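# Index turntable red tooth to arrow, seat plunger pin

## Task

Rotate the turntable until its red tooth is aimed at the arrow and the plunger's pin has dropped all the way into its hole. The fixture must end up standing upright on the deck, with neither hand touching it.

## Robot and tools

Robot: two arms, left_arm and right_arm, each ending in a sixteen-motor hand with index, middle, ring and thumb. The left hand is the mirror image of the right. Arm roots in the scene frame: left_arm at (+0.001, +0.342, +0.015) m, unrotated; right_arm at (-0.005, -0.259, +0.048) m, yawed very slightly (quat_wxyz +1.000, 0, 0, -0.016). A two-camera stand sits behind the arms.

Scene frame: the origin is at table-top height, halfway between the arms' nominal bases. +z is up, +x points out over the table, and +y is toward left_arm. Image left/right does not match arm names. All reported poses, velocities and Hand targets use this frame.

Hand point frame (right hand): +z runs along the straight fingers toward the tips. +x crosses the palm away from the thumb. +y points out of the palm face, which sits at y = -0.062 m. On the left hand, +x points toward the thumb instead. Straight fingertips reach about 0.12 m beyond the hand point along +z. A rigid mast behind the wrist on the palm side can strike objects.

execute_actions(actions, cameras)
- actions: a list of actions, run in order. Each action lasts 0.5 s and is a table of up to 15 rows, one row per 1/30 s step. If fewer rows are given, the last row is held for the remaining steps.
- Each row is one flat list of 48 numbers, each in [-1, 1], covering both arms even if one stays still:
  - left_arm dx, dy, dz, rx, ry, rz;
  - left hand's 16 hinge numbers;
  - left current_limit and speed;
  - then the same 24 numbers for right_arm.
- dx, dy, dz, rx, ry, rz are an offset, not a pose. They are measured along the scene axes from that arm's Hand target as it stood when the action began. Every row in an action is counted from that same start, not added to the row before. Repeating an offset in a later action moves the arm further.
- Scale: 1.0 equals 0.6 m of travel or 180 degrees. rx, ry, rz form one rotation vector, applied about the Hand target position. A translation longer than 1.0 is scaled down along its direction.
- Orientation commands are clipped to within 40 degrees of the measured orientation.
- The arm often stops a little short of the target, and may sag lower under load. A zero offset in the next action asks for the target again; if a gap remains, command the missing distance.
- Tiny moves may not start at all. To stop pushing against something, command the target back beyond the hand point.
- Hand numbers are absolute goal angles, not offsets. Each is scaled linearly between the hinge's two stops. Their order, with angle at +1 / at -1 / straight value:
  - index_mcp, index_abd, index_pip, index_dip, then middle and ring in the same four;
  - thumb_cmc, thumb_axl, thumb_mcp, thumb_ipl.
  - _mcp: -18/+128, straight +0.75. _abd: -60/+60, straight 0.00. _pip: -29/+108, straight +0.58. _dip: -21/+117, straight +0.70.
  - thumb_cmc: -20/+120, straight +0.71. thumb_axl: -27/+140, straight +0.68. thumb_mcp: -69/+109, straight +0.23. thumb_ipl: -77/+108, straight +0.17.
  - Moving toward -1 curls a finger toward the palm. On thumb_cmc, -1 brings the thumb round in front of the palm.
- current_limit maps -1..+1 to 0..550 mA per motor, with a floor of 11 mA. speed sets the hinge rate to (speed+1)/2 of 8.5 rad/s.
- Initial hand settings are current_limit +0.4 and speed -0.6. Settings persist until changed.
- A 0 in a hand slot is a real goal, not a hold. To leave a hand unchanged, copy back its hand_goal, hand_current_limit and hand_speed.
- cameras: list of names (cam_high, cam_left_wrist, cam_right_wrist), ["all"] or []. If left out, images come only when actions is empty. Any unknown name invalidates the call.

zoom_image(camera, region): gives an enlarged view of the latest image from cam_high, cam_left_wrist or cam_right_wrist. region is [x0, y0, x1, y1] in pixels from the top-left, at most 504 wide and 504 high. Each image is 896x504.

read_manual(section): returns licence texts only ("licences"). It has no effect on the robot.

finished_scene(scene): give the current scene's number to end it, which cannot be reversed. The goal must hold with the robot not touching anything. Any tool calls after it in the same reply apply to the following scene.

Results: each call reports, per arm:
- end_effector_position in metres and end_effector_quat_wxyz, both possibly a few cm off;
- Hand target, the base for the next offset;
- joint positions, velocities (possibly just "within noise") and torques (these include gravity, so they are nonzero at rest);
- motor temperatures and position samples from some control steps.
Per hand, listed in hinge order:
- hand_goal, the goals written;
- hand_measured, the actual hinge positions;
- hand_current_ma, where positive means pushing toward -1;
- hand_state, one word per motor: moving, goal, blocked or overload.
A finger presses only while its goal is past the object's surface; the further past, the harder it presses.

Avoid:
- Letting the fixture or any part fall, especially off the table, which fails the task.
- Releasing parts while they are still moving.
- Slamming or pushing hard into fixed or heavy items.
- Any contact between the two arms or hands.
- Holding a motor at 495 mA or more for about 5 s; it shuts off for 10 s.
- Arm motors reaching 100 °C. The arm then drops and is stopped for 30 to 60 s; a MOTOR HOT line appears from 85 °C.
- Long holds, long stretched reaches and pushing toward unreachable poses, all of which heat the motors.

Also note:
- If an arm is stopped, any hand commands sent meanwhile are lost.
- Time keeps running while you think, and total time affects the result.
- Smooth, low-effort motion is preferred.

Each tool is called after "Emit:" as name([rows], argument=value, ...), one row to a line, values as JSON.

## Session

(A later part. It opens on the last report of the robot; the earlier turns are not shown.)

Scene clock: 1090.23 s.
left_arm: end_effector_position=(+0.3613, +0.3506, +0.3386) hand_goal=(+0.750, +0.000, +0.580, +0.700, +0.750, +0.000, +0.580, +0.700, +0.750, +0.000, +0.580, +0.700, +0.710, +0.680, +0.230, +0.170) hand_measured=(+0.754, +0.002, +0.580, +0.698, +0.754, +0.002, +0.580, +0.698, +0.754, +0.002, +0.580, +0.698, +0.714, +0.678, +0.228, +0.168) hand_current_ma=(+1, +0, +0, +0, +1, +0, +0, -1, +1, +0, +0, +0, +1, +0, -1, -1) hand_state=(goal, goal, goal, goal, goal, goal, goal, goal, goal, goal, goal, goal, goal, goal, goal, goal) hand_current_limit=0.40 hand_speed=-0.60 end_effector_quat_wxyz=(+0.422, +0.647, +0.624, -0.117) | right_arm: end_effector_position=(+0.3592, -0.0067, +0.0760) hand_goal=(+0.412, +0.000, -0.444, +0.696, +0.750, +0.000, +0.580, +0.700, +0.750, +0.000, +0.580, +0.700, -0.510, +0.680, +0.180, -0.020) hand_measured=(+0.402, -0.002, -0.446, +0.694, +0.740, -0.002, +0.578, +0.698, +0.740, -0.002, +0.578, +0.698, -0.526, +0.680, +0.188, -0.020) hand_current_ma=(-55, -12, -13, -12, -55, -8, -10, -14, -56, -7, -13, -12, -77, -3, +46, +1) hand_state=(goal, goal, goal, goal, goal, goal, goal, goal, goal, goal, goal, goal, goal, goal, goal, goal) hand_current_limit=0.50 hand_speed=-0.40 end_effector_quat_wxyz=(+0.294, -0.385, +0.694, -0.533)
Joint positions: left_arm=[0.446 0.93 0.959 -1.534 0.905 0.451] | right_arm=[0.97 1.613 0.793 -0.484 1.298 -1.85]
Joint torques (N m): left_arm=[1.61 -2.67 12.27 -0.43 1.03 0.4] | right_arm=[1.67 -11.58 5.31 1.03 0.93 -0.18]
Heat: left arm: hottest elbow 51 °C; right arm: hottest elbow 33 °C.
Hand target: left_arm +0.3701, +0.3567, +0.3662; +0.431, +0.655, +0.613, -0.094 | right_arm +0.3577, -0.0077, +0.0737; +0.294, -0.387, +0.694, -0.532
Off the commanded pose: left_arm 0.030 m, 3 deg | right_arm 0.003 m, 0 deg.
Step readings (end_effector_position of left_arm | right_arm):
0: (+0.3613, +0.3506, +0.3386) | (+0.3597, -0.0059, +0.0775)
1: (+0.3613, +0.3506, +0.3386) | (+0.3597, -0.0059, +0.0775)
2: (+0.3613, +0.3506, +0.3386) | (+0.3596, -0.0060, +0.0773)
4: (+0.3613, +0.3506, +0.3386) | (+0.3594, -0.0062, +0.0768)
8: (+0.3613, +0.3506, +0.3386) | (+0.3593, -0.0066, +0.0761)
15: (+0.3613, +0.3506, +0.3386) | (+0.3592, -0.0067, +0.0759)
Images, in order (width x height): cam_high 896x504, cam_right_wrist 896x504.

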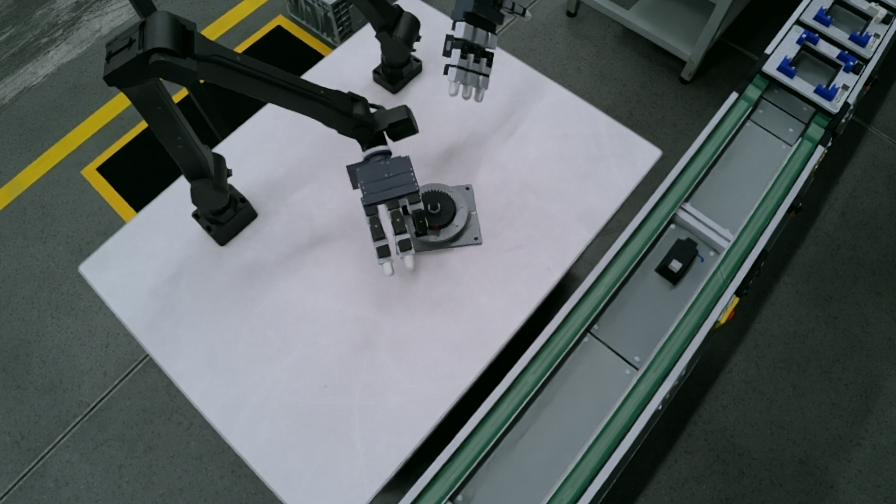

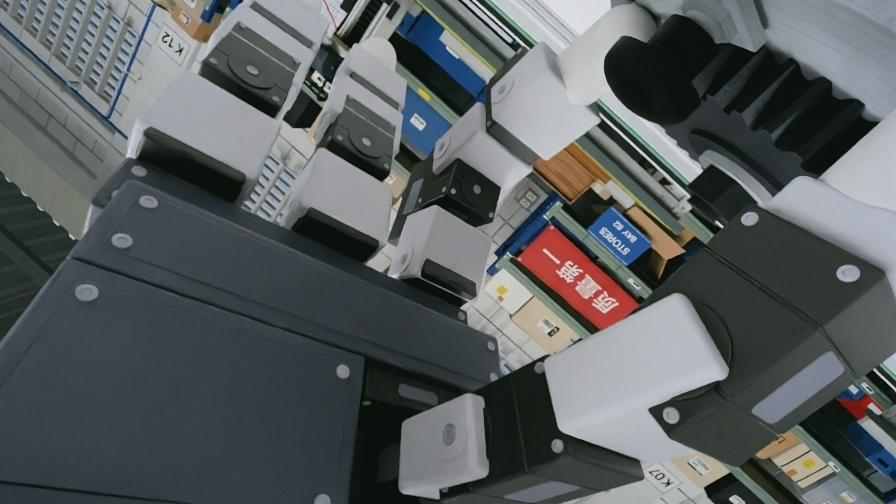

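Emit:
execute_actions([
  [[0,0,0,0,0,0,0.75,0,0.58,0.7,0.75,0,0.58,0.7,0.75,0,0.58,0.7,0.71,0.68,0.23,0.17,0.4,-0.6,-0.0055,-0.0068,-0.0015,0,0,0,0.411,0,-0.445,0.696,0.75,0,0.58,0.7,0.75,0,0.58,0.7,-0.51,0.68,0.18,-0.02,0.5,-0.4]],
  [[0,0,0,0,0,0,0.75,0,0.58,0.7,0.75,0,0.58,0.7,0.75,0,0.58,0.7,0.71,0.68,0.23,0.17,0.4,-0.6,0,0,0,0,0,0,0.15,0,-0.47,0.66,0.75,0,0.58,0.7,0.75,0,0.58,0.7,-0.51,0.68,0.0,-0.02,0.3,-0.6]],
], cameras=["cam_right_wrist"])

Emit:
zoom_image(camera="cam_right_wrist", region=[560, 0, 896, 260])

Scene clock: 1102.73 s.
left_arm: end_effector_position=(+0.3613, +0.3506, +0.3386) hand_goal=(+0.750, +0.000, +0.580, +0.700, +0.750, +0.000, +0.580, +0.700, +0.750, +0.000, +0.580, +0.700, +0.710, +0.680, +0.230, +0.170) hand_measured=(+0.754, +0.002, +0.580, +0.698, +0.754, +0.002, +0.580, +0.698, +0.754, +0.002, +0.580, +0.698, +0.714, +0.678, +0.228, +0.168) hand_current_ma=(+1, +0, +0, +0, +1, +0, +0, -1, +1, +0, +0, +0, +1, +0, -1, -1) hand_state=(goal, goal, goal, goal, goal, goal, goal, goal, goal, goal, goal, goal, goal, goal, goal, goal) hand_current_limit=0.40 hand_speed=-0.60 end_effector_quat_wxyz=(+0.422, +0.647, +0.624, -0.117) | right_arm: end_effector_position=(+0.3570, -0.0104, +0.0756) hand_goal=(+0.150, +0.000, -0.470, +0.660, +0.750, +0.000, +0.580, +0.700, +0.750, +0.000, +0.580, +0.700, -0.510, +0.680, +0.000, -0.020) hand_measured=(+0.318, -0.002, -0.454, +0.674, +0.740, -0.002, +0.578, +0.698, +0.740, -0.002, +0.578, +0.698, -0.520, +0.680, +0.180, -0.008) hand_current_ma=(+358, -10, +83, +68, -55, -8, -10, -14, -56, -7, -13, -12, -52, -3, +357, +76) hand_state=(blocked, goal, goal, goal, goal, goal, goal, goal, goal, goal, goal, goal, goal, goal, blocked, goal) hand_current_limit=0.30 hand_speed=-0.60 end_effector_quat_wxyz=(+0.296, -0.383, +0.694, -0.533)
Joint positions: left_arm=[0.446 0.93 0.959 -1.534 0.905 0.451] | right_arm=[0.97 1.605 0.778 -0.472 1.302 -1.85]
Joint torques (N m): left_arm=[1.61 -2.61 12.37 -0.46 1.04 0.41] | right_arm=[1.73 -10.99 5.42 0.69 0.79 -0.13]
Heat: left arm: hottest elbow 51 °C; right arm: hottest elbow 32 °C.
Hand target: left_arm +0.3701, +0.3567, +0.3662; +0.431, +0.655, +0.613, -0.094 | right_arm +0.3545, -0.0118, +0.0728; +0.294, -0.387, +0.694, -0.532
Off the commanded pose: left_arm 0.030 m, 3 deg | right_arm 0.004 m, 1 deg.
Step readings (end_effector_position of left_arm | right_arm):
0: (+0.3613, +0.3506, +0.3386) | (+0.3592, -0.0067, +0.0760)
1: (+0.3613, +0.3506, +0.3386) | (+0.3592, -0.0067, +0.0760)
2: (+0.3613, +0.3506, +0.3386) | (+0.3591, -0.0069, +0.0760)
4: (+0.3613, +0.3506, +0.3386) | (+0.3586, -0.0075, +0.0758)
8: (+0.3613, +0.3506, +0.3386) | (+0.3580, -0.0083, +0.0757)
15: (+0.3613, +0.3506, +0.3386) | (+0.3578, -0.0086, +0.0756)
16: (+0.3613, +0.3506, +0.3386) | (+0.3578, -0.0086, +0.0756)
17: (+0.3613, +0.3506, +0.3386) | (+0.3576, -0.0087, +0.0754)
19: (+0.3613, +0.3506, +0.3386) | (+0.3574, -0.0096, +0.0756)
23: (+0.3613, +0.3506, +0.3386) | (+0.3572, -0.0100, +0.0756)
30: (+0.3613, +0.3506, +0.3386) | (+0.3570, -0.0104, +0.0756)
Images, in order (width x height): cam_right_wrist 896x504.

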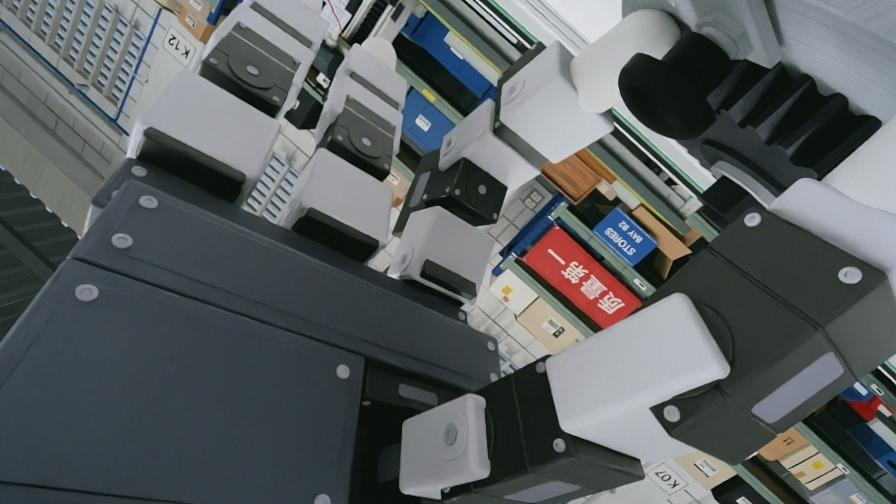

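Scaled by 1.500.

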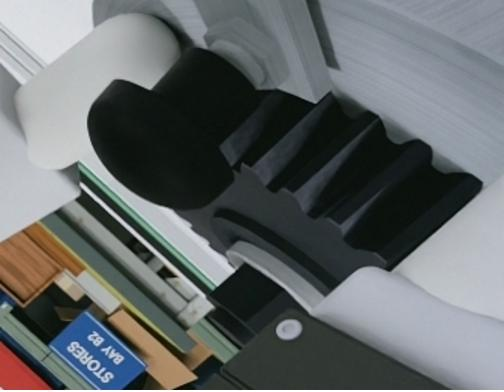

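Emit:
execute_actions([
  [[0,0,0,0,0,0,0.75,0,0.58,0.7,0.75,0,0.58,0.7,0.75,0,0.58,0.7,0.71,0.68,0.23,0.17,0.4,-0.6,-0.002,0,0.0083,0,0,0,0.40,0,-0.47,0.696,0.75,0,0.58,0.7,0.75,0,0.58,0.7,-0.51,0.68,0.22,-0.17,0.5,-0.4]],
  [[0,0,0,0,0,0,0.75,0,0.58,0.7,0.75,0,0.58,0.7,0.75,0,0.58,0.7,0.71,0.68,0.23,0.17,0.4,-0.6,0,0,0,0,0,0,0.15,0,-0.47,0.66,0.75,0,0.58,0.7,0.75,0,0.58,0.7,-0.51,0.68,0.02,-0.17,0.1,-0.6]],
], cameras=["cam_right_wrist"])

Emit:
zoom_image(camera="cam_right_wrist", region=[560, 0, 896, 260])

Scene clock: 1161.27 s.
left_arm: end_effector_position=(+0.3613, +0.3506, +0.3386) hand_goal=(+0.750, +0.000, +0.580, +0.700, +0.750, +0.000, +0.580, +0.700, +0.750, +0.000, +0.580, +0.700, +0.710, +0.680, +0.230, +0.170) hand_measured=(+0.754, +0.002, +0.580, +0.698, +0.754, +0.002, +0.580, +0.698, +0.754, +0.002, +0.580, +0.698, +0.714, +0.678, +0.228, +0.168) hand_current_ma=(+1, +0, +0, +0, +1, +0, +0, -1, +1, +0, +0, +0, +1, +0, -1, -1) hand_state=(goal, goal, goal, goal, goal, goal, goal, goal, goal, goal, goal, goal, goal, goal, goal, goal) hand_current_limit=0.40 hand_speed=-0.60 end_effector_quat_wxyz=(+0.422, +0.647, +0.624, -0.117) | right_arm: end_effector_position=(+0.3550, -0.0119, +0.0765) hand_goal=(+0.150, +0.000, -0.470, +0.660, +0.750, +0.000, +0.580, +0.700, +0.750, +0.000, +0.580, +0.700, -0.510, +0.680, +0.020, -0.170) hand_measured=(+0.206, -0.012, -0.450, +0.674, +0.740, -0.002, +0.578, +0.698, +0.740, -0.002, +0.578, +0.698, -0.514, +0.680, +0.200, -0.164) hand_current_ma=(+295, -53, +95, +66, -55, -8, -10, -14, -56, -7, -13, -12, -18, -3, +303, +42) hand_state=(blocked, goal, goal, goal, goal, goal, goal, goal, goal, goal, goal, goal, goal, goal, blocked, goal) hand_current_limit=0.10 hand_speed=-0.60 end_effector_quat_wxyz=(+0.294, -0.386, +0.693, -0.533)
Joint positions: left_arm=[0.446 0.93 0.959 -1.534 0.905 0.451] | right_arm=[0.971 1.598 0.775 -0.482 1.3 -1.85]
Joint torques (N m): left_arm=[1.38 -2.43 12.34 -0.36 1.05 0.39] | right_arm=[1.96 -11.58 5.96 0.14 0.91 -0.09]
Heat: left arm: hottest elbow 51 °C; right arm: hottest elbow 31 °C.
Hand target: left_arm +0.3701, +0.3567, +0.3662; +0.431, +0.655, +0.613, -0.094 | right_arm +0.3533, -0.0116, +0.0778; +0.295, -0.387, +0.694, -0.531
Off the commanded pose: left_arm 0.030 m, 3 deg | right_arm 0.002 m, 0 deg.
Step readings (end_effector_position of left_arm | right_arm):
0: (+0.3613, +0.3506, +0.3386) | (+0.3570, -0.0104, +0.0756)
1: (+0.3613, +0.3506, +0.3386) | (+0.3570, -0.0104, +0.0756)
2: (+0.3613, +0.3506, +0.3386) | (+0.3570, -0.0102, +0.0756)
4: (+0.3613, +0.3506, +0.3386) | (+0.3567, -0.0099, +0.0753)
8: (+0.3613, +0.3506, +0.3386) | (+0.3561, -0.0096, +0.0753)
15: (+0.3613, +0.3506, +0.3386) | (+0.3560, -0.0098, +0.0754)
16: (+0.3613, +0.3506, +0.3386) | (+0.3560, -0.0098, +0.0754)
17: (+0.3613, +0.3506, +0.3386) | (+0.3560, -0.0099, +0.0755)
19: (+0.3613, +0.3506, +0.3386) | (+0.3559, -0.0102, +0.0761)
23: (+0.3613, +0.3506, +0.3386) | (+0.3553, -0.0115, +0.0766)
30: (+0.3613, +0.3506, +0.3386) | (+0.3550, -0.0119, +0.0765)
Images, in order (width x height): cam_right_wrist 896x504.

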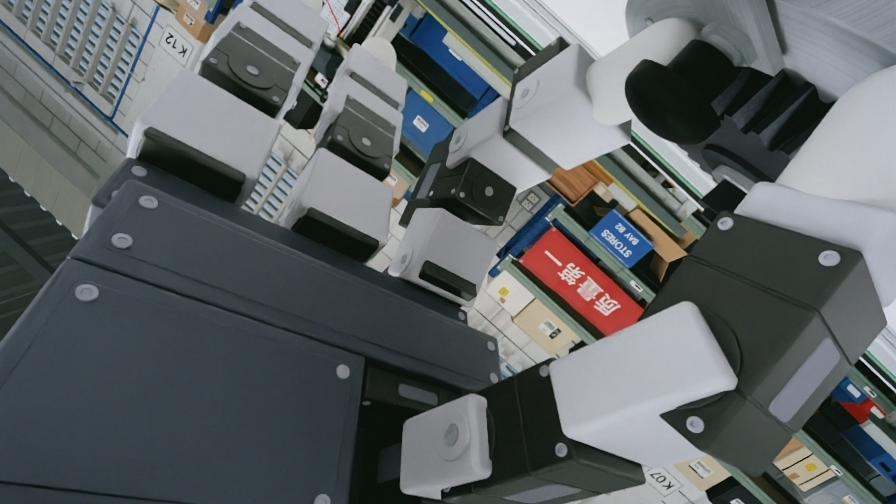

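Scaled by 1.500.

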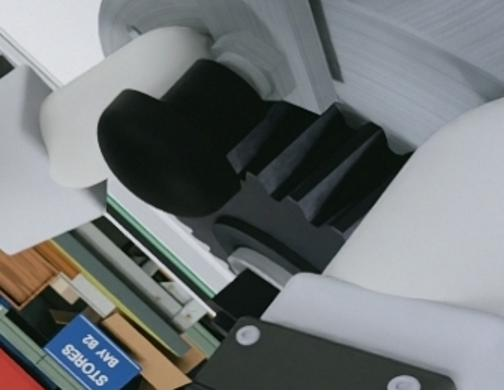

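Emit:
execute_actions([
  [[0,0,0,0,0,0,0.75,0,0.58,0.7,0.75,0,0.58,0.7,0.75,0,0.58,0.7,0.71,0.68,0.23,0.17,0.4,-0.6,0,0,0.0075,0,0,0,0.35,0,-0.46,0.696,0.75,0,0.58,0.7,0.75,0,0.58,0.7,-0.51,0.68,0.225,-0.2,0.5,-0.4]],
  [[0,0,0,0,0,0,0.75,0,0.58,0.7,0.75,0,0.58,0.7,0.75,0,0.58,0.7,0.71,0.68,0.23,0.17,0.4,-0.6,0,0,0,0,0,0,0.15,0,-0.46,0.68,0.75,0,0.58,0.7,0.75,0,0.58,0.7,-0.51,0.68,0.02,-0.17,0.1,-0.6]],
], cameras=["cam_right_wrist"])

Emit:
zoom_image(camera="cam_right_wrist", region=[560, 0, 896, 260])

Scene clock: 1181.17 s.
left_arm: end_effector_position=(+0.3613, +0.3506, +0.3386) hand_goal=(+0.750, +0.000, +0.580, +0.700, +0.750, +0.000, +0.580, +0.700, +0.750, +0.000, +0.580, +0.700, +0.710, +0.680, +0.230, +0.170) hand_measured=(+0.754, +0.002, +0.580, +0.698, +0.754, +0.002, +0.580, +0.698, +0.754, +0.002, +0.580, +0.698, +0.714, +0.678, +0.228, +0.168) hand_current_ma=(+1, +0, +0, +0, +1, +0, +0, -1, +1, +0, +0, +0, +1, +0, -1, -1) hand_state=(goal, goal, goal, goal, goal, goal, goal, goal, goal, goal, goal, goal, goal, goal, goal, goal) hand_current_limit=0.40 hand_speed=-0.60 end_effector_quat_wxyz=(+0.422, +0.647, +0.624, -0.117) | right_arm: end_effector_position=(+0.3541, -0.0134, +0.0765) hand_goal=(+0.150, +0.000, -0.460, +0.680, +0.750, +0.000, +0.580, +0.700, +0.750, +0.000, +0.580, +0.700, -0.510, +0.680, +0.020, -0.170) hand_measured=(+0.190, -0.002, -0.446, +0.686, +0.740, -0.002, +0.578, +0.698, +0.740, -0.002, +0.578, +0.698, -0.512, +0.680, +0.050, -0.166) hand_current_ma=(+208, -9, +66, +26, -55, -8, -10, -14, -56, -7, -13, -12, -9, -2, +197, +31) hand_state=(blocked, goal, goal, goal, goal, goal, goal, goal, goal, goal, goal, goal, goal, goal, blocked, goal) hand_current_limit=0.10 hand_speed=-0.60 end_effector_quat_wxyz=(+0.291, -0.388, +0.693, -0.534)
Joint positions: left_arm=[0.446 0.93 0.959 -1.534 0.905 0.451] | right_arm=[0.97 1.596 0.775 -0.491 1.298 -1.85]
Joint torques (N m): left_arm=[1.67 -2.73 12.36 -0.43 1.06 0.42] | right_arm=[1.79 -12.4 6.26 0.14 1.01 -0.04]
Heat: left arm: hottest elbow 51 °C; right arm: hottest elbow 31 °C.
Hand target: left_arm +0.3701, +0.3567, +0.3662; +0.431, +0.655, +0.613, -0.094 | right_arm +0.3534, -0.0117, +0.0824; +0.295, -0.387, +0.694, -0.532
Off the commanded pose: left_arm 0.030 m, 3 deg | right_arm 0.006 m, 1 deg.
Step readings (end_effector_position of left_arm | right_arm):
0: (+0.3613, +0.3506, +0.3386) | (+0.3550, -0.0119, +0.0765)
1: (+0.3613, +0.3506, +0.3386) | (+0.3550, -0.0120, +0.0766)
2: (+0.3613, +0.3506, +0.3386) | (+0.3549, -0.0121, +0.0765)
4: (+0.3613, +0.3506, +0.3386) | (+0.3546, -0.0121, +0.0764)
8: (+0.3613, +0.3506, +0.3386) | (+0.3542, -0.0126, +0.0766)
15: (+0.3613, +0.3506, +0.3386) | (+0.3540, -0.0128, +0.0767)
16: (+0.3613, +0.3506, +0.3386) | (+0.3540, -0.0128, +0.0767)
17: (+0.3613, +0.3506, +0.3386) | (+0.3540, -0.0129, +0.0767)
19: (+0.3613, +0.3506, +0.3386) | (+0.3540, -0.0129, +0.0767)
23: (+0.3613, +0.3506, +0.3386) | (+0.3541, -0.0134, +0.0765)
30: (+0.3613, +0.3506, +0.3386) | (+0.3541, -0.0134, +0.0765)
Images, in order (width x height): cam_right_wrist 896x504.

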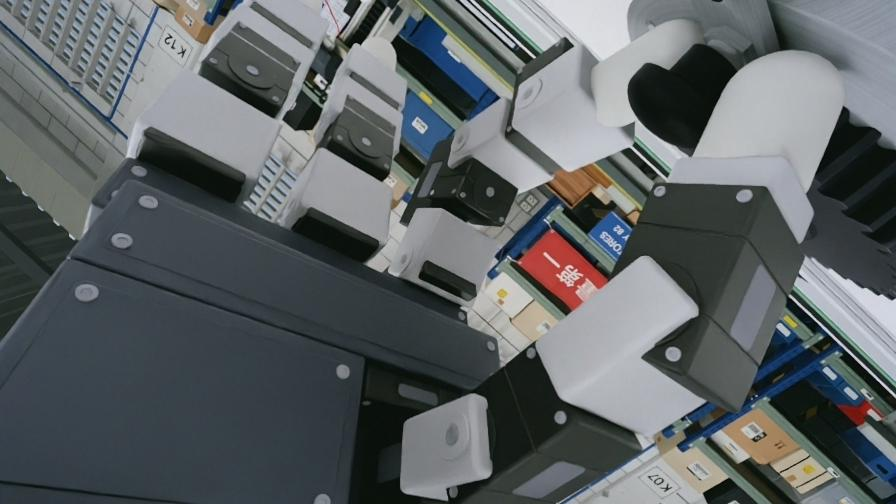

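Scaled by 1.500.

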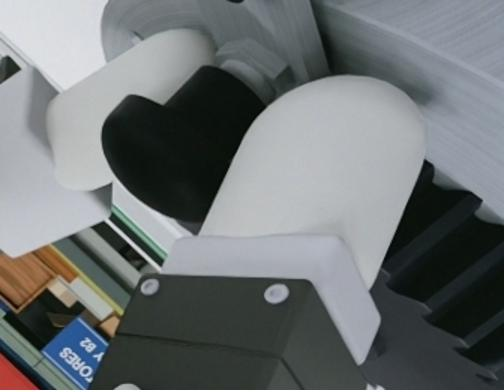

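Emit:
execute_actions([
  [[0,0,0,0,0,0,0.75,0,0.58,0.7,0.75,0,0.58,0.7,0.75,0,0.58,0.7,0.71,0.68,0.23,0.17,0.4,-0.6,0.002,0.003,-0.005,0,0,0,0.0,0,-0.54,0.62,0.75,0,0.58,0.7,0.75,0,0.58,0.7,-0.51,0.68,-0.12,-0.22,0.6,-0.4]],
], cameras=["cam_right_wrist"])

Emit:
zoom_image(camera="cam_right_wrist", region=[560, 0, 896, 260])

Scene clock: 1188.53 s.
left_arm: end_effector_position=(+0.3613, +0.3506, +0.3386) hand_goal=(+0.750, +0.000, +0.580, +0.700, +0.750, +0.000, +0.580, +0.700, +0.750, +0.000, +0.580, +0.700, +0.710, +0.680, +0.230, +0.170) hand_measured=(+0.754, +0.002, +0.580, +0.698, +0.754, +0.002, +0.580, +0.698, +0.754, +0.002, +0.580, +0.698, +0.714, +0.678, +0.228, +0.168) hand_current_ma=(+1, +0, +0, +0, +1, +0, +0, -1, +1, +0, +0, +0, +1, +0, -1, -1) hand_state=(goal, goal, goal, goal, goal, goal, goal, goal, goal, goal, goal, goal, goal, goal, goal, goal) hand_current_limit=0.40 hand_speed=-0.60 end_effector_quat_wxyz=(+0.422, +0.647, +0.624, -0.117) | right_arm: end_effector_position=(+0.3540, -0.0133, +0.0764) hand_goal=(+0.000, +0.000, -0.540, +0.620, +0.750, +0.000, +0.580, +0.700, +0.750, +0.000, +0.580, +0.700, -0.510, +0.680, -0.120, -0.220) hand_measured=(+0.188, +0.000, -0.450, +0.670, +0.740, -0.002, +0.578, +0.698, +0.740, -0.002, +0.578, +0.698, -0.510, +0.680, +0.048, -0.180) hand_current_ma=(+440, -1, +440, +246, -55, -8, -10, -14, -56, -7, -13, -12, -1, -2, +440, +273) hand_state=(blocked, goal, blocked, blocked, goal, goal, goal, goal, goal, goal, goal, goal, goal, goal, blocked, blocked) hand_current_limit=0.60 hand_speed=-0.40 end_effector_quat_wxyz=(+0.291, -0.388, +0.693, -0.533)
Joint positions: left_arm=[0.446 0.93 0.959 -1.534 0.905 0.451] | right_arm=[0.97 1.596 0.775 -0.491 1.297 -1.85]
Joint torques (N m): left_arm=[1.67 -2.78 12.3 -0.39 1.05 0.41] | right_arm=[1.67 -11.4 6.53 0.44 1.02 -0.07]
Heat: left arm: hottest elbow 51 °C; right arm: hottest elbow 31 °C.
Hand target: left_arm +0.3701, +0.3567, +0.3662; +0.431, +0.655, +0.613, -0.094 | right_arm +0.3546, -0.0099, +0.0794; +0.295, -0.387, +0.694, -0.531
Off the commanded pose: left_arm 0.030 m, 3 deg | right_arm 0.005 m, 1 deg.
Step readings (end_effector_position of left_arm | right_arm):
0: (+0.3613, +0.3506, +0.3386) | (+0.3541, -0.0134, +0.0765)
1: (+0.3613, +0.3506, +0.3386) | (+0.3541, -0.0134, +0.0765)
2: (+0.3613, +0.3506, +0.3386) | (+0.3540, -0.0133, +0.0764)
4: (+0.3613, +0.3506, +0.3386) | (+0.3540, -0.0133, +0.0764)
8: (+0.3613, +0.3506, +0.3386) | (+0.3540, -0.0133, +0.0764)
15: (+0.3613, +0.3506, +0.3386) | (+0.3540, -0.0133, +0.0764)
Images, in order (width x height): cam_right_wrist 896x504.

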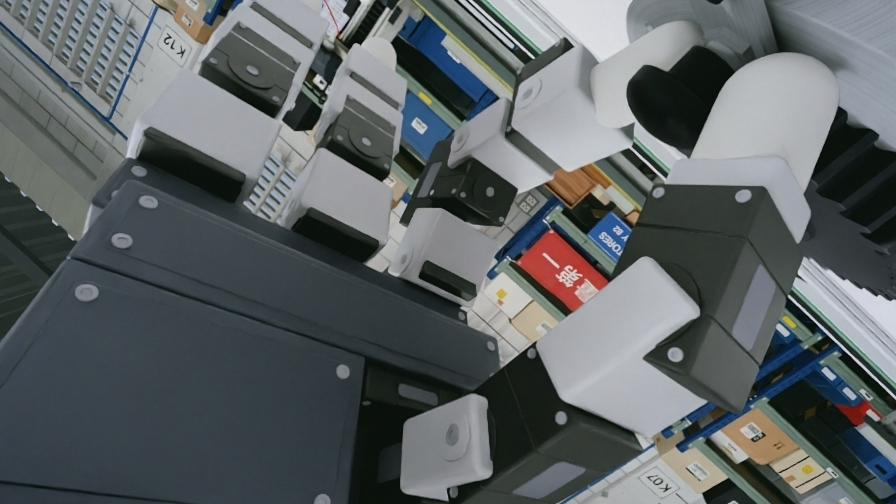

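Scaled by 1.500.

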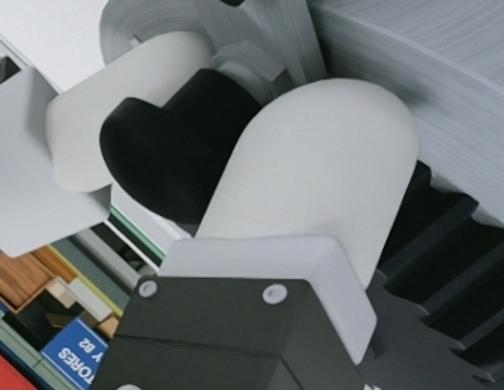

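Emit:
execute_actions([
  [[0,0,0,0,0,0,0.75,0,0.58,0.7,0.75,0,0.58,0.7,0.75,0,0.58,0.7,0.71,0.68,0.23,0.17,0.4,-0.6,0.008,0.012,0.035,0,0,0,0.0,0,-0.56,0.60,0.75,0,0.58,0.7,0.75,0,0.58,0.7,-0.51,0.68,-0.14,-0.24,0.75,-0.4]],
  [[0,0,0,0,0,0,0.75,0,0.58,0.7,0.75,0,0.58,0.7,0.75,0,0.58,0.7,0.71,0.68,0.23,0.17,0.4,-0.6,0.005,0.008,0.025,0,0,0,0.0,0,-0.56,0.60,0.75,0,0.58,0.7,0.75,0,0.58,0.7,-0.51,0.68,-0.14,-0.24,0.75,-0.4]],
], cameras=["cam_right_wrist"])

Emit:
zoom_image(camera="cam_right_wrist", region=[560, 0, 896, 260])

Scene clock: 1200.40 s.
left_arm: end_effector_position=(+0.3613, +0.3506, +0.3386) hand_goal=(+0.750, +0.000, +0.580, +0.700, +0.750, +0.000, +0.580, +0.700, +0.750, +0.000, +0.580, +0.700, +0.710, +0.680, +0.230, +0.170) hand_measured=(+0.754, +0.002, +0.580, +0.698, +0.754, +0.002, +0.580, +0.698, +0.754, +0.002, +0.580, +0.698, +0.714, +0.678, +0.228, +0.168) hand_current_ma=(+1, +0, +0, +0, +1, +0, +0, -1, +1, +0, +0, +0, +1, +0, -1, -1) hand_state=(goal, goal, goal, goal, goal, goal, goal, goal, goal, goal, goal, goal, goal, goal, goal, goal) hand_current_limit=0.40 hand_speed=-0.60 end_effector_quat_wxyz=(+0.422, +0.647, +0.624, -0.117) | right_arm: end_effector_position=(+0.3448, -0.0269, +0.0883) hand_goal=(+0.000, +0.000, -0.560, +0.600, +0.750, +0.000, +0.580, +0.700, +0.750, +0.000, +0.580, +0.700, -0.510, +0.680, -0.140, -0.240) hand_measured=(+0.192, -0.010, -0.466, +0.648, +0.740, -0.002, +0.578, +0.698, +0.740, -0.002, +0.578, +0.698, -0.534, +0.670, -0.058, -0.218) hand_current_ma=(+481, -40, +471, +236, -55, -8, -10, -14, -56, -7, -13, -12, -123, -64, +481, +140) hand_state=(blocked, goal, blocked, blocked, goal, goal, goal, goal, goal, goal, goal, goal, blocked, goal, blocked, blocked) hand_current_limit=0.75 hand_speed=-0.40 end_effector_quat_wxyz=(+0.258, -0.413, +0.679, -0.550)
Joint positions: left_arm=[0.446 0.93 0.959 -1.534 0.905 0.451] | right_arm=[0.97 1.565 0.791 -0.621 1.301 -1.861]
Joint torques (N m): left_arm=[1.55 -2.43 12.29 -0.43 1.05 0.42] | right_arm=[1.79 -12.22 11.14 0.35 0.88 0.05]
Heat: left arm: hottest elbow 52 °C; right arm: hottest elbow 31 °C.
Hand target: left_arm +0.3701, +0.3567, +0.3662; +0.431, +0.655, +0.613, -0.094 | right_arm +0.3623, +0.0020, +0.1153; +0.294, -0.387, +0.694, -0.532
Off the commanded pose: left_arm 0.030 m, 3 deg | right_arm 0.043 m, 6 deg.
Step readings (end_effector_position of left_arm | right_arm):
0: (+0.3613, +0.3506, +0.3386) | (+0.3540, -0.0133, +0.0764)
1: (+0.3613, +0.3506, +0.3386) | (+0.3540, -0.0133, +0.0764)
2: (+0.3613, +0.3506, +0.3386) | (+0.3536, -0.0138, +0.0762)
4: (+0.3613, +0.3506, +0.3386) | (+0.3529, -0.0146, +0.0761)
8: (+0.3613, +0.3506, +0.3386) | (+0.3519, -0.0155, +0.0765)
15: (+0.3613, +0.3506, +0.3386) | (+0.3512, -0.0160, +0.0768)
16: (+0.3613, +0.3506, +0.3386) | (+0.3512, -0.0159, +0.0769)
17: (+0.3613, +0.3506, +0.3386) | (+0.3510, -0.0160, +0.0772)
19: (+0.3613, +0.3506, +0.3386) | (+0.3503, -0.0163, +0.0778)
23: (+0.3613, +0.3506, +0.3386) | (+0.3473, -0.0201, +0.0788)
30: (+0.3613, +0.3506, +0.3386) | (+0.3441, -0.0255, +0.0831)
Images, in order (width x height): cam_right_wrist 896x504.

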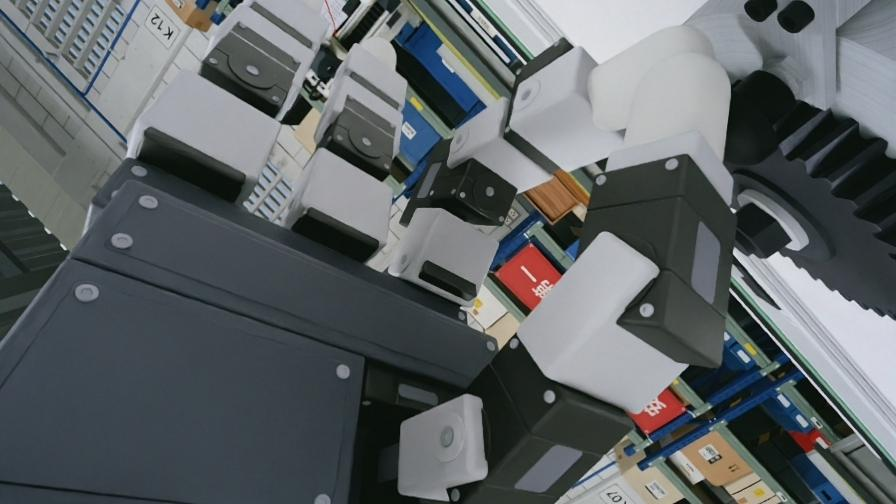

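Scaled by 1.500.

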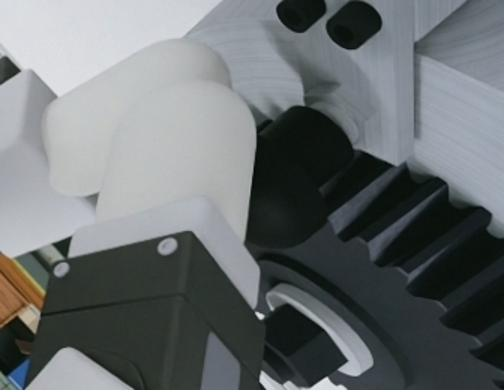

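Emit:
execute_actions([
  [[0,0,0,0,0,0,0.75,0,0.58,0.7,0.75,0,0.58,0.7,0.75,0,0.58,0.7,0.71,0.68,0.23,0.17,0.4,-0.6,0,0,0,0,0,0,0.40,0,-0.46,0.696,0.75,0,0.58,0.7,0.75,0,0.58,0.7,-0.51,0.68,0.225,-0.2,0.3,-0.6]],
  [[0,0,0,0,0,0,0.75,0,0.58,0.7,0.75,0,0.58,0.7,0.75,0,0.58,0.7,0.71,0.68,0.23,0.17,0.4,-0.6,-0.007,-0.015,-0.035,0,0,0,0.40,0,-0.46,0.696,0.75,0,0.58,0.7,0.75,0,0.58,0.7,-0.51,0.68,0.225,-0.2,0.3,-0.6]],
], cameras=["cam_right_wrist","cam_high"])

Emit:
zoom_image(camera="cam_high", region=[330, 140, 530, 290])

Scene clock: 1241.13 s.
left_arm: end_effector_position=(+0.3613, +0.3506, +0.3386) hand_goal=(+0.750, +0.000, +0.580, +0.700, +0.750, +0.000, +0.580, +0.700, +0.750, +0.000, +0.580, +0.700, +0.710, +0.680, +0.230, +0.170) hand_measured=(+0.754, +0.002, +0.580, +0.698, +0.754, +0.002, +0.580, +0.698, +0.754, +0.002, +0.580, +0.698, +0.714, +0.678, +0.228, +0.168) hand_current_ma=(+1, +0, +0, +0, +1, +0, +0, -1, +1, +0, +0, +0, +1, +0, -1, -1) hand_state=(goal, goal, goal, goal, goal, goal, goal, goal, goal, goal, goal, goal, goal, goal, goal, goal) hand_current_limit=0.40 hand_speed=-0.60 end_effector_quat_wxyz=(+0.422, +0.647, +0.624, -0.117) | right_arm: end_effector_position=(+0.3584, -0.0077, +0.1000) hand_goal=(+0.400, +0.000, -0.460, +0.696, +0.750, +0.000, +0.580, +0.700, +0.750, +0.000, +0.580, +0.700, -0.510, +0.680, +0.226, -0.200) hand_measured=(+0.386, -0.004, -0.456, +0.694, +0.740, -0.002, +0.578, +0.698, +0.740, -0.002, +0.578, +0.698, -0.512, +0.678, +0.222, -0.202) hand_current_ma=(-70, -14, +23, -7, -55, -8, -10, -14, -56, -7, -13, -12, -14, -15, -21, -9) hand_state=(goal, goal, goal, goal, goal, goal, goal, goal, goal, goal, goal, goal, goal, goal, goal, goal) hand_current_limit=0.30 hand_speed=-0.60 end_effector_quat_wxyz=(+0.295, -0.385, +0.694, -0.532)
Joint positions: left_arm=[0.446 0.93 0.959 -1.534 0.905 0.451] | right_arm=[0.97 1.556 0.808 -0.55 1.298 -1.855]
Joint torques (N m): left_arm=[1.44 -2.32 12.44 -0.4 1.05 0.4] | right_arm=[1.2 -9.58 6.37 0.9 0.94 -0.05]
Heat: left arm: hottest elbow 52 °C; right arm: hottest elbow 33 °C.
Hand target: left_arm +0.3701, +0.3567, +0.3662; +0.431, +0.655, +0.613, -0.094 | right_arm +0.3581, -0.0071, +0.0943; +0.294, -0.387, +0.694, -0.532
Off the commanded pose: left_arm 0.030 m, 3 deg | right_arm 0.006 m, 0 deg.
Step readings (end_effector_position of left_arm | right_arm):
0: (+0.3613, +0.3506, +0.3386) | (+0.3448, -0.0269, +0.0883)
1: (+0.3613, +0.3506, +0.3386) | (+0.3448, -0.0269, +0.0883)
2: (+0.3613, +0.3506, +0.3386) | (+0.3449, -0.0267, +0.0886)
4: (+0.3613, +0.3506, +0.3386) | (+0.3460, -0.0251, +0.0902)
8: (+0.3613, +0.3506, +0.3386) | (+0.3499, -0.0195, +0.0964)
15: (+0.3613, +0.3506, +0.3386) | (+0.3521, -0.0163, +0.0993)
16: (+0.3613, +0.3506, +0.3386) | (+0.3521, -0.0163, +0.0993)
17: (+0.3613, +0.3506, +0.3386) | (+0.3525, -0.0158, +0.0995)
19: (+0.3613, +0.3506, +0.3386) | (+0.3544, -0.0132, +0.1001)
23: (+0.3613, +0.3506, +0.3386) | (+0.3578, -0.0085, +0.1015)
30: (+0.3613, +0.3506, +0.3386) | (+0.3584, -0.0076, +0.1004)
Images, in order (width x height): cam_high 896x504, cam_right_wrist 896x504.

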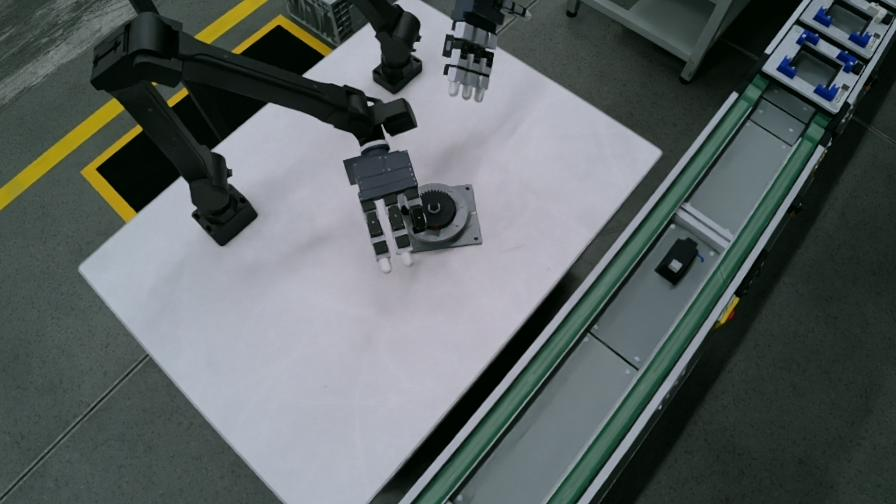

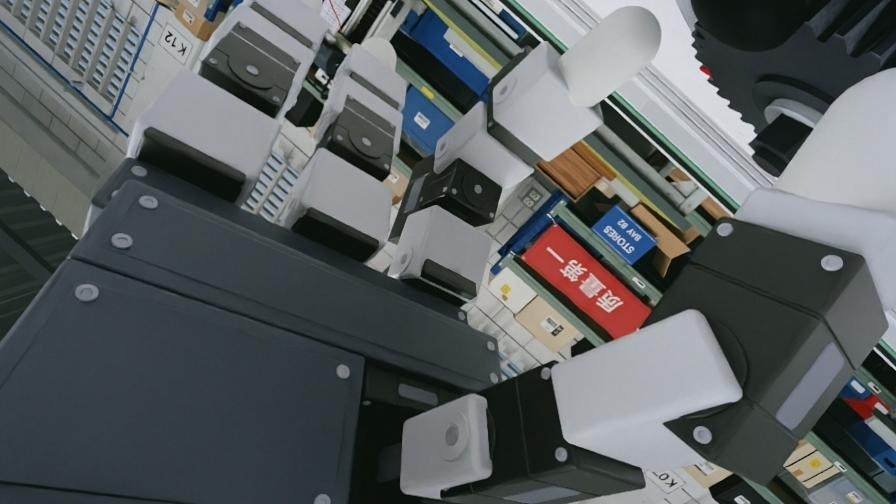

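Scaled by 2.520.

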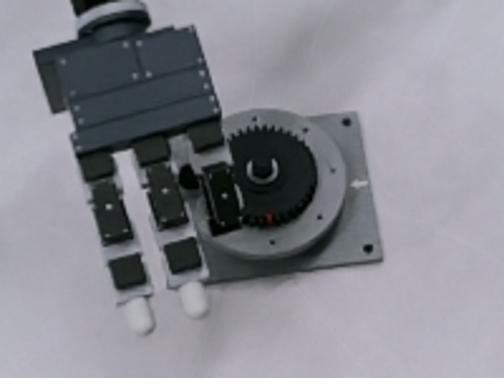

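Emit:
execute_actions([
  [[0,0,0,0,0,0,0.75,0,0.58,0.7,0.75,0,0.58,0.7,0.75,0,0.58,0.7,0.71,0.68,0.23,0.17,0.4,-0.6,-0.003,-0.005,-0.0305,0,0,0,0.38,0,-0.46,0.696,0.75,0,0.58,0.7,0.75,0,0.58,0.7,-0.51,0.68,0.225,-0.2,0.3,-0.6]],
])

Scene clock: 1247.13 s.
left_arm: end_effector_position=(+0.3613, +0.3506, +0.3386) hand_goal=(+0.750, +0.000, +0.580, +0.700, +0.750, +0.000, +0.580, +0.700, +0.750, +0.000, +0.580, +0.700, +0.710, +0.680, +0.230, +0.170) hand_measured=(+0.754, +0.002, +0.580, +0.698, +0.754, +0.002, +0.580, +0.698, +0.754, +0.002, +0.580, +0.698, +0.714, +0.678, +0.228, +0.168) hand_current_ma=(+1, +0, +0, +0, +1, +0, +0, -1, +1, +0, +0, +0, +1, +0, -1, -1) hand_state=(goal, goal, goal, goal, goal, goal, goal, goal, goal, goal, goal, goal, goal, goal, goal, goal) hand_current_limit=0.40 hand_speed=-0.60 end_effector_quat_wxyz=(+0.422, +0.647, +0.624, -0.117) | right_arm: end_effector_position=(+0.3560, -0.0106, +0.0798) hand_goal=(+0.380, +0.000, -0.460, +0.696, +0.750, +0.000, +0.580, +0.700, +0.750, +0.000, +0.580, +0.700, -0.510, +0.680, +0.226, -0.200) hand_measured=(+0.376, -0.004, -0.456, +0.694, +0.740, -0.002, +0.578, +0.698, +0.740, -0.002, +0.578, +0.698, -0.512, +0.678, +0.222, -0.202) hand_current_ma=(-18, -14, +22, -7, -55, -8, -10, -14, -56, -7, -13, -12, -14, -15, -21, -9) hand_state=(goal, goal, goal, goal, goal, goal, goal, goal, goal, goal, goal, goal, goal, goal, goal, goal) hand_current_limit=0.30 hand_speed=-0.60 end_effector_quat_wxyz=(+0.294, -0.386, +0.694, -0.532)
Joint positions: left_arm=[0.446 0.93 0.959 -1.534 0.905 0.451] | right_arm=[0.97 1.592 0.78 -0.487 1.297 -1.855]
Joint torques (N m): left_arm=[1.67 -2.55 12.34 -0.38 1.05 0.4] | right_arm=[1.38 -10.17 6.08 1.13 0.98 -0.13]
Heat: left arm: hottest elbow 52 °C; right arm: hottest elbow 32 °C.
Hand target: left_arm +0.3701, +0.3567, +0.3662; +0.431, +0.655, +0.613, -0.094 | right_arm +0.3564, -0.0099, +0.0761; +0.295, -0.387, +0.694, -0.532
Off the commanded pose: left_arm 0.030 m, 3 deg | right_arm 0.004 m, 0 deg.
Step readings (end_effector_position of left_arm | right_arm):
0: (+0.3613, +0.3506, +0.3386) | (+0.3584, -0.0076, +0.1000)
1: (+0.3613, +0.3506, +0.3386) | (+0.3585, -0.0075, +0.1000)
2: (+0.3613, +0.3506, +0.3386) | (+0.3586, -0.0073, +0.0995)
4: (+0.3613, +0.3506, +0.3386) | (+0.3587, -0.0073, +0.0967)
8: (+0.3613, +0.3506, +0.3386) | (+0.3563, -0.0104, +0.0860)
15: (+0.3613, +0.3506, +0.3386) | (+0.3556, -0.0112, +0.0796)

Emit:
execute_actions([
  [[0,0,0,0,0,0,0.75,0,0.58,0.7,0.75,0,0.58,0.7,0.75,0,0.58,0.7,0.71,0.68,0.23,0.17,0.4,-0.6,-0.001,-0.001,-0.0065,0,0,0,0.34,0,-0.46,0.696,0.75,0,0.58,0.7,0.75,0,0.58,0.7,-0.51,0.68,0.18,-0.2,0.2,-0.6]],
  [[0,0,0,0,0,0,0.75,0,0.58,0.7,0.75,0,0.58,0.7,0.75,0,0.58,0.7,0.71,0.68,0.23,0.17,0.4,-0.6,0,0,0,0,0,0,0.15,0,-0.46,0.68,0.75,0,0.58,0.7,0.75,0,0.58,0.7,-0.51,0.68,0.02,-0.17,0.1,-0.6]],
], cameras=["cam_right_wrist"])

Emit:
zoom_image(camera="cam_right_wrist", region=[560, 0, 896, 260])

Scene clock: 1259.67 s.
left_arm: end_effector_position=(+0.3613, +0.3506, +0.3386) hand_goal=(+0.750, +0.000, +0.580, +0.700, +0.750, +0.000, +0.580, +0.700, +0.750, +0.000, +0.580, +0.700, +0.710, +0.680, +0.230, +0.170) hand_measured=(+0.754, +0.002, +0.580, +0.698, +0.754, +0.002, +0.580, +0.698, +0.754, +0.002, +0.580, +0.698, +0.714, +0.678, +0.228, +0.168) hand_current_ma=(+1, +0, +0, +0, +1, +0, +0, -1, +1, +0, +0, +0, +1, +0, -1, -1) hand_state=(goal, goal, goal, goal, goal, goal, goal, goal, goal, goal, goal, goal, goal, goal, goal, goal) hand_current_limit=0.40 hand_speed=-0.60 end_effector_quat_wxyz=(+0.422, +0.647, +0.624, -0.117) | right_arm: end_effector_position=(+0.3551, -0.0127, +0.0765) hand_goal=(+0.150, +0.000, -0.460, +0.680, +0.750, +0.000, +0.580, +0.700, +0.750, +0.000, +0.580, +0.700, -0.510, +0.680, +0.020, -0.170) hand_measured=(+0.186, -0.010, -0.446, +0.688, +0.740, -0.002, +0.578, +0.698, +0.740, -0.002, +0.578, +0.698, -0.508, +0.680, +0.052, -0.166) hand_current_ma=(+194, -41, +72, +37, -55, -8, -10, -14, -56, -7, -13, -12, +9, -1, +206, +27) hand_state=(blocked, goal, goal, goal, goal, goal, goal, goal, goal, goal, goal, goal, goal, goal, blocked, goal) hand_current_limit=0.10 hand_speed=-0.60 end_effector_quat_wxyz=(+0.294, -0.386, +0.694, -0.533)
Joint positions: left_arm=[0.446 0.93 0.959 -1.534 0.905 0.451] | right_arm=[0.969 1.596 0.772 -0.475 1.298 -1.855]
Joint torques (N m): left_arm=[1.55 -2.49 12.4 -0.44 1.04 0.4] | right_arm=[2.08 -9.88 6.28 1.06 0.95 -0.13]
Heat: left arm: hottest elbow 52 °C; right arm: hottest elbow 32 °C.
Hand target: left_arm +0.3701, +0.3567, +0.3662; +0.431, +0.655, +0.613, -0.094 | right_arm +0.3557, -0.0104, +0.0722; +0.295, -0.387, +0.694, -0.531
Off the commanded pose: left_arm 0.030 m, 3 deg | right_arm 0.005 m, 0 deg.
Step readings (end_effector_position of left_arm | right_arm):
0: (+0.3613, +0.3506, +0.3386) | (+0.3561, -0.0105, +0.0798)
1: (+0.3613, +0.3506, +0.3386) | (+0.3561, -0.0105, +0.0798)
2: (+0.3613, +0.3506, +0.3386) | (+0.3562, -0.0104, +0.0799)
4: (+0.3613, +0.3506, +0.3386) | (+0.3566, -0.0099, +0.0801)
8: (+0.3613, +0.3506, +0.3386) | (+0.3571, -0.0092, +0.0802)
15: (+0.3613, +0.3506, +0.3386) | (+0.3563, -0.0102, +0.0787)
16: (+0.3613, +0.3506, +0.3386) | (+0.3562, -0.0103, +0.0786)
17: (+0.3613, +0.3506, +0.3386) | (+0.3562, -0.0103, +0.0785)
19: (+0.3613, +0.3506, +0.3386) | (+0.3564, -0.0114, +0.0786)
23: (+0.3613, +0.3506, +0.3386) | (+0.3551, -0.0126, +0.0766)
30: (+0.3613, +0.3506, +0.3386) | (+0.3551, -0.0127, +0.0765)
Images, in order (width x height): cam_right_wrist 896x504.

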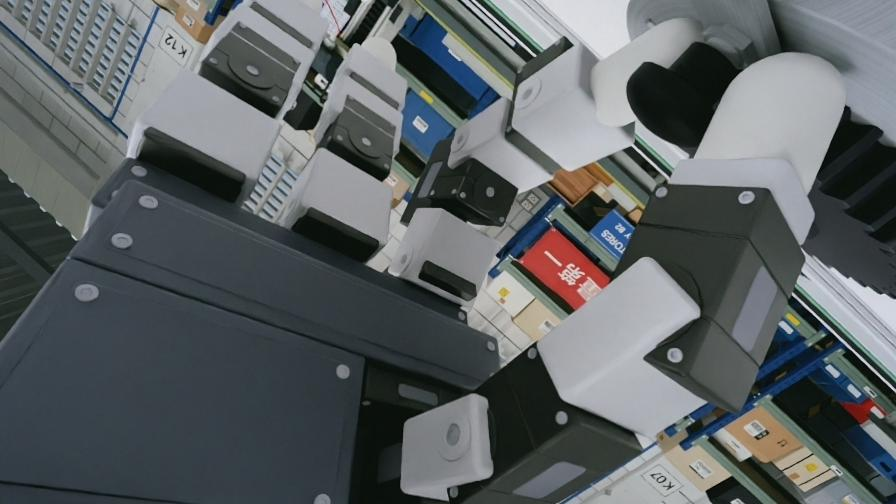

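Scaled by 1.500.

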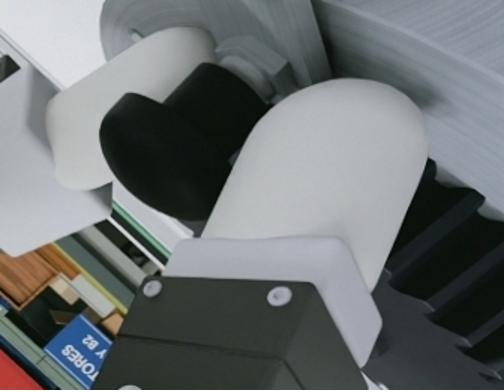

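Emit:
execute_actions([
  [[0,0,0,0,0,0,0.75,0,0.58,0.7,0.75,0,0.58,0.7,0.75,0,0.58,0.7,0.71,0.68,0.23,0.17,0.4,-0.6,0.004,0.006,0.007,0,0,0,0.0,0,-0.56,0.60,0.75,0,0.58,0.7,0.75,0,0.58,0.7,-0.51,0.68,-0.14,-0.24,0.75,-0.4]],
  [[0,0,0,0,0,0,0.75,0,0.58,0.7,0.75,0,0.58,0.7,0.75,0,0.58,0.7,0.71,0.68,0.23,0.17,0.4,-0.6,0.0113,0.0165,0.02,0,0,0,0.0,0,-0.56,0.60,0.75,0,0.58,0.7,0.75,0,0.58,0.7,-0.51,0.68,-0.14,-0.24,0.75,-0.4]],
])

Scene clock: 1267.30 s.
left_arm: end_effector_position=(+0.3613, +0.3506, +0.3386) hand_goal=(+0.750, +0.000, +0.580, +0.700, +0.750, +0.000, +0.580, +0.700, +0.750, +0.000, +0.580, +0.700, +0.710, +0.680, +0.230, +0.170) hand_measured=(+0.754, +0.002, +0.580, +0.698, +0.754, +0.002, +0.580, +0.698, +0.754, +0.002, +0.580, +0.698, +0.714, +0.678, +0.228, +0.168) hand_current_ma=(+1, +0, +0, +0, +1, +0, +0, -1, +1, +0, +0, +0, +1, +0, -1, -1) hand_state=(goal, goal, goal, goal, goal, goal, goal, goal, goal, goal, goal, goal, goal, goal, goal, goal) hand_current_limit=0.40 hand_speed=-0.60 end_effector_quat_wxyz=(+0.422, +0.647, +0.624, -0.117) | right_arm: end_effector_position=(+0.3546, -0.0131, +0.0761) hand_goal=(+0.000, +0.000, -0.560, +0.600, +0.750, +0.000, +0.580, +0.700, +0.750, +0.000, +0.580, +0.700, -0.510, +0.680, -0.140, -0.240) hand_measured=(+0.186, +0.002, -0.450, +0.654, +0.740, -0.002, +0.578, +0.698, +0.740, -0.002, +0.578, +0.698, -0.502, +0.682, +0.050, -0.186) hand_current_ma=(+481, +5, +481, +265, -55, -8, -10, -14, -56, -7, -13, -12, +36, +9, +481, +362) hand_state=(blocked, goal, blocked, blocked, goal, goal, goal, goal, goal, goal, goal, goal, goal, goal, blocked, blocked) hand_current_limit=0.75 hand_speed=-0.40 end_effector_quat_wxyz=(+0.285, -0.393, +0.690, -0.537)
Joint positions: left_arm=[0.446 0.93 0.959 -1.534 0.905 0.451] | right_arm=[0.969 1.603 0.785 -0.507 1.297 -1.856]
Joint torques (N m): left_arm=[1.49 -2.55 12.34 -0.43 1.05 0.41] | right_arm=[1.55 -11.4 9.7 0.02 1 -0.15]
Heat: left arm: hottest elbow 52 °C; right arm: hottest elbow 32 °C.
Hand target: left_arm +0.3701, +0.3567, +0.3662; +0.431, +0.655, +0.613, -0.094 | right_arm +0.3649, +0.0030, +0.0883; +0.295, -0.387, +0.694, -0.532
Off the commanded pose: left_arm 0.030 m, 3 deg | right_arm 0.023 m, 2 deg.
Step readings (end_effector_position of left_arm | right_arm):
0: (+0.3613, +0.3506, +0.3386) | (+0.3551, -0.0127, +0.0765)
1: (+0.3613, +0.3506, +0.3386) | (+0.3551, -0.0127, +0.0765)
2: (+0.3613, +0.3506, +0.3386) | (+0.3550, -0.0127, +0.0763)
4: (+0.3613, +0.3506, +0.3386) | (+0.3549, -0.0129, +0.0756)
8: (+0.3613, +0.3506, +0.3386) | (+0.3549, -0.0129, +0.0756)
15: (+0.3613, +0.3506, +0.3386) | (+0.3549, -0.0129, +0.0756)
16: (+0.3613, +0.3506, +0.3386) | (+0.3549, -0.0129, +0.0756)
17: (+0.3613, +0.3506, +0.3386) | (+0.3548, -0.0130, +0.0755)
19: (+0.3613, +0.3506, +0.3386) | (+0.3545, -0.0134, +0.0756)
23: (+0.3613, +0.3506, +0.3386) | (+0.3545, -0.0133, +0.0758)
30: (+0.3613, +0.3506, +0.3386) | (+0.3546, -0.0132, +0.0760)

Emit:
execute_actions([
  [[0,0,0,0,0,0,0.75,0,0.58,0.7,0.75,0,0.58,0.7,0.75,0,0.58,0.7,0.71,0.68,0.23,0.17,0.4,-0.6,0.007,0.010,0.02,0,0,0,0.0,0,-0.56,0.60,0.75,0,0.58,0.7,0.75,0,0.58,0.7,-0.51,0.68,-0.14,-0.24,0.78,-0.4]],
])

Scene clock: 1273.27 s.
left_arm: end_effector_position=(+0.3613, +0.3506, +0.3386) hand_goal=(+0.750, +0.000, +0.580, +0.700, +0.750, +0.000, +0.580, +0.700, +0.750, +0.000, +0.580, +0.700, +0.710, +0.680, +0.230, +0.170) hand_measured=(+0.754, +0.002, +0.580, +0.698, +0.754, +0.002, +0.580, +0.698, +0.754, +0.002, +0.580, +0.698, +0.714, +0.678, +0.228, +0.168) hand_current_ma=(+1, +0, +0, +0, +1, +0, +0, -1, +1, +0, +0, +0, +1, +0, -1, -1) hand_state=(goal, goal, goal, goal, goal, goal, goal, goal, goal, goal, goal, goal, goal, goal, goal, goal) hand_current_limit=0.40 hand_speed=-0.60 end_effector_quat_wxyz=(+0.422, +0.647, +0.624, -0.117) | right_arm: end_effector_position=(+0.3541, -0.0116, +0.0779) hand_goal=(+0.000, +0.000, -0.560, +0.600, +0.750, +0.000, +0.580, +0.700, +0.750, +0.000, +0.580, +0.700, -0.510, +0.680, -0.140, -0.240) hand_measured=(+0.196, +0.008, -0.450, +0.654, +0.740, -0.002, +0.578, +0.698, +0.740, -0.002, +0.578, +0.698, -0.502, +0.682, +0.050, -0.186) hand_current_ma=(+490, +30, +490, +265, -55, -8, -10, -14, -56, -7, -13, -12, +42, +17, +490, +355) hand_state=(blocked, goal, blocked, blocked, goal, goal, goal, goal, goal, goal, goal, goal, goal, goal, blocked, blocked) hand_current_limit=0.78 hand_speed=-0.40 end_effector_quat_wxyz=(+0.274, -0.402, +0.689, -0.537)
Joint positions: left_arm=[0.446 0.93 0.959 -1.534 0.905 0.451] | right_arm=[0.969 1.606 0.806 -0.551 1.287 -1.856]
Joint torques (N m): left_arm=[1.79 -2.67 12.31 -0.43 1.04 0.4] | right_arm=[1.67 -12.16 10.65 0.1 1.36 -0.1]
Heat: left arm: hottest elbow 52 °C; right arm: hottest elbow 33 °C.
Hand target: left_arm +0.3701, +0.3567, +0.3662; +0.431, +0.655, +0.613, -0.094 | right_arm +0.3691, +0.0090, +0.1003; +0.295, -0.387, +0.694, -0.531
Off the commanded pose: left_arm 0.030 m, 3 deg | right_arm 0.034 m, 3 deg.
Step readings (end_effector_position of left_arm | right_arm):
0: (+0.3613, +0.3506, +0.3386) | (+0.3546, -0.0132, +0.0761)
1: (+0.3613, +0.3506, +0.3386) | (+0.3546, -0.0131, +0.0762)
2: (+0.3613, +0.3506, +0.3386) | (+0.3547, -0.0129, +0.0765)
4: (+0.3613, +0.3506, +0.3386) | (+0.3545, -0.0124, +0.0770)
8: (+0.3613, +0.3506, +0.3386) | (+0.3542, -0.0117, +0.0777)
15: (+0.3613, +0.3506, +0.3386) | (+0.3542, -0.0116, +0.0779)

Emit:
execute_actions([
  [[0,0,0,0,0,0,0.75,0,0.58,0.7,0.75,0,0.58,0.7,0.75,0,0.58,0.7,0.71,0.68,0.23,0.17,0.4,-0.6,0.004,0.006,0.025,0,0,0,0.0,0,-0.56,0.60,0.75,0,0.58,0.7,0.75,0,0.58,0.7,-0.51,0.68,-0.14,-0.24,0.78,-0.4]],
], cameras=["cam_right_wrist"])

Emit:
zoom_image(camera="cam_right_wrist", region=[560, 0, 896, 260])

Scene clock: 1281.27 s.
left_arm: end_effector_position=(+0.3613, +0.3506, +0.3386) hand_goal=(+0.750, +0.000, +0.580, +0.700, +0.750, +0.000, +0.580, +0.700, +0.750, +0.000, +0.580, +0.700, +0.710, +0.680, +0.230, +0.170) hand_measured=(+0.754, +0.002, +0.580, +0.698, +0.754, +0.002, +0.580, +0.698, +0.754, +0.002, +0.580, +0.698, +0.714, +0.678, +0.228, +0.168) hand_current_ma=(+1, +0, +0, +0, +1, +0, +0, -1, +1, +0, +0, +0, +1, +0, -1, -1) hand_state=(goal, goal, goal, goal, goal, goal, goal, goal, goal, goal, goal, goal, goal, goal, goal, goal) hand_current_limit=0.40 hand_speed=-0.60 end_effector_quat_wxyz=(+0.422, +0.647, +0.624, -0.117) | right_arm: end_effector_position=(+0.3530, -0.0110, +0.0810) hand_goal=(+0.000, +0.000, -0.560, +0.600, +0.750, +0.000, +0.580, +0.700, +0.750, +0.000, +0.580, +0.700, -0.510, +0.680, -0.140, -0.240) hand_measured=(+0.208, +0.014, -0.434, +0.654, +0.740, -0.002, +0.578, +0.698, +0.740, -0.002, +0.578, +0.698, -0.496, +0.684, +0.050, -0.192) hand_current_ma=(+490, +57, +490, +265, -55, -8, -10, -14, -56, -7, -13, -12, +66, +27, +489, +326) hand_state=(blocked, goal, blocked, blocked, goal, goal, goal, goal, goal, goal, goal, goal, goal, goal, blocked, blocked) hand_current_limit=0.78 hand_speed=-0.40 end_effector_quat_wxyz=(+0.262, -0.412, +0.687, -0.538)
Joint positions: left_arm=[0.446 0.93 0.959 -1.534 0.905 0.451] | right_arm=[0.969 1.606 0.826 -0.601 1.278 -1.856]
Joint torques (N m): left_arm=[1.61 -2.73 12.31 -0.49 1.05 0.41] | right_arm=[2.2 -13.74 11.29 0.05 1.76 -0.09]
Heat: left arm: hottest elbow 52 °C; right arm: hottest elbow 33 °C.
Hand target: left_arm +0.3701, +0.3567, +0.3662; +0.431, +0.655, +0.613, -0.094 | right_arm +0.3715, +0.0126, +0.1153; +0.295, -0.387, +0.694, -0.532
Off the commanded pose: left_arm 0.030 m, 3 deg | right_arm 0.046 m, 5 deg.
Step readings (end_effector_position of left_arm | right_arm):
0: (+0.3613, +0.3506, +0.3386) | (+0.3541, -0.0116, +0.0779)
1: (+0.3613, +0.3506, +0.3386) | (+0.3542, -0.0116, +0.0780)
2: (+0.3613, +0.3506, +0.3386) | (+0.3540, -0.0117, +0.0782)
4: (+0.3613, +0.3506, +0.3386) | (+0.3538, -0.0113, +0.0788)
8: (+0.3613, +0.3506, +0.3386) | (+0.3534, -0.0109, +0.0796)
15: (+0.3613, +0.3506, +0.3386) | (+0.3531, -0.0109, +0.0806)
Images, in order (width x height): cam_right_wrist 896x504.

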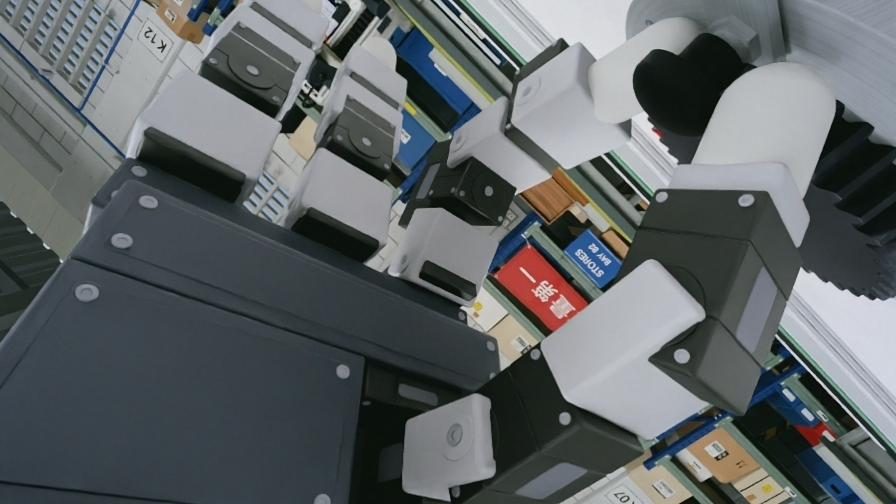

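Scaled by 1.500.

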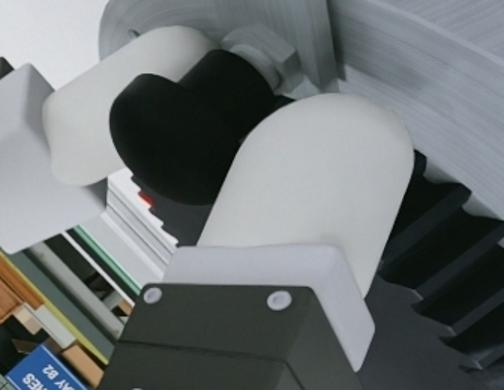

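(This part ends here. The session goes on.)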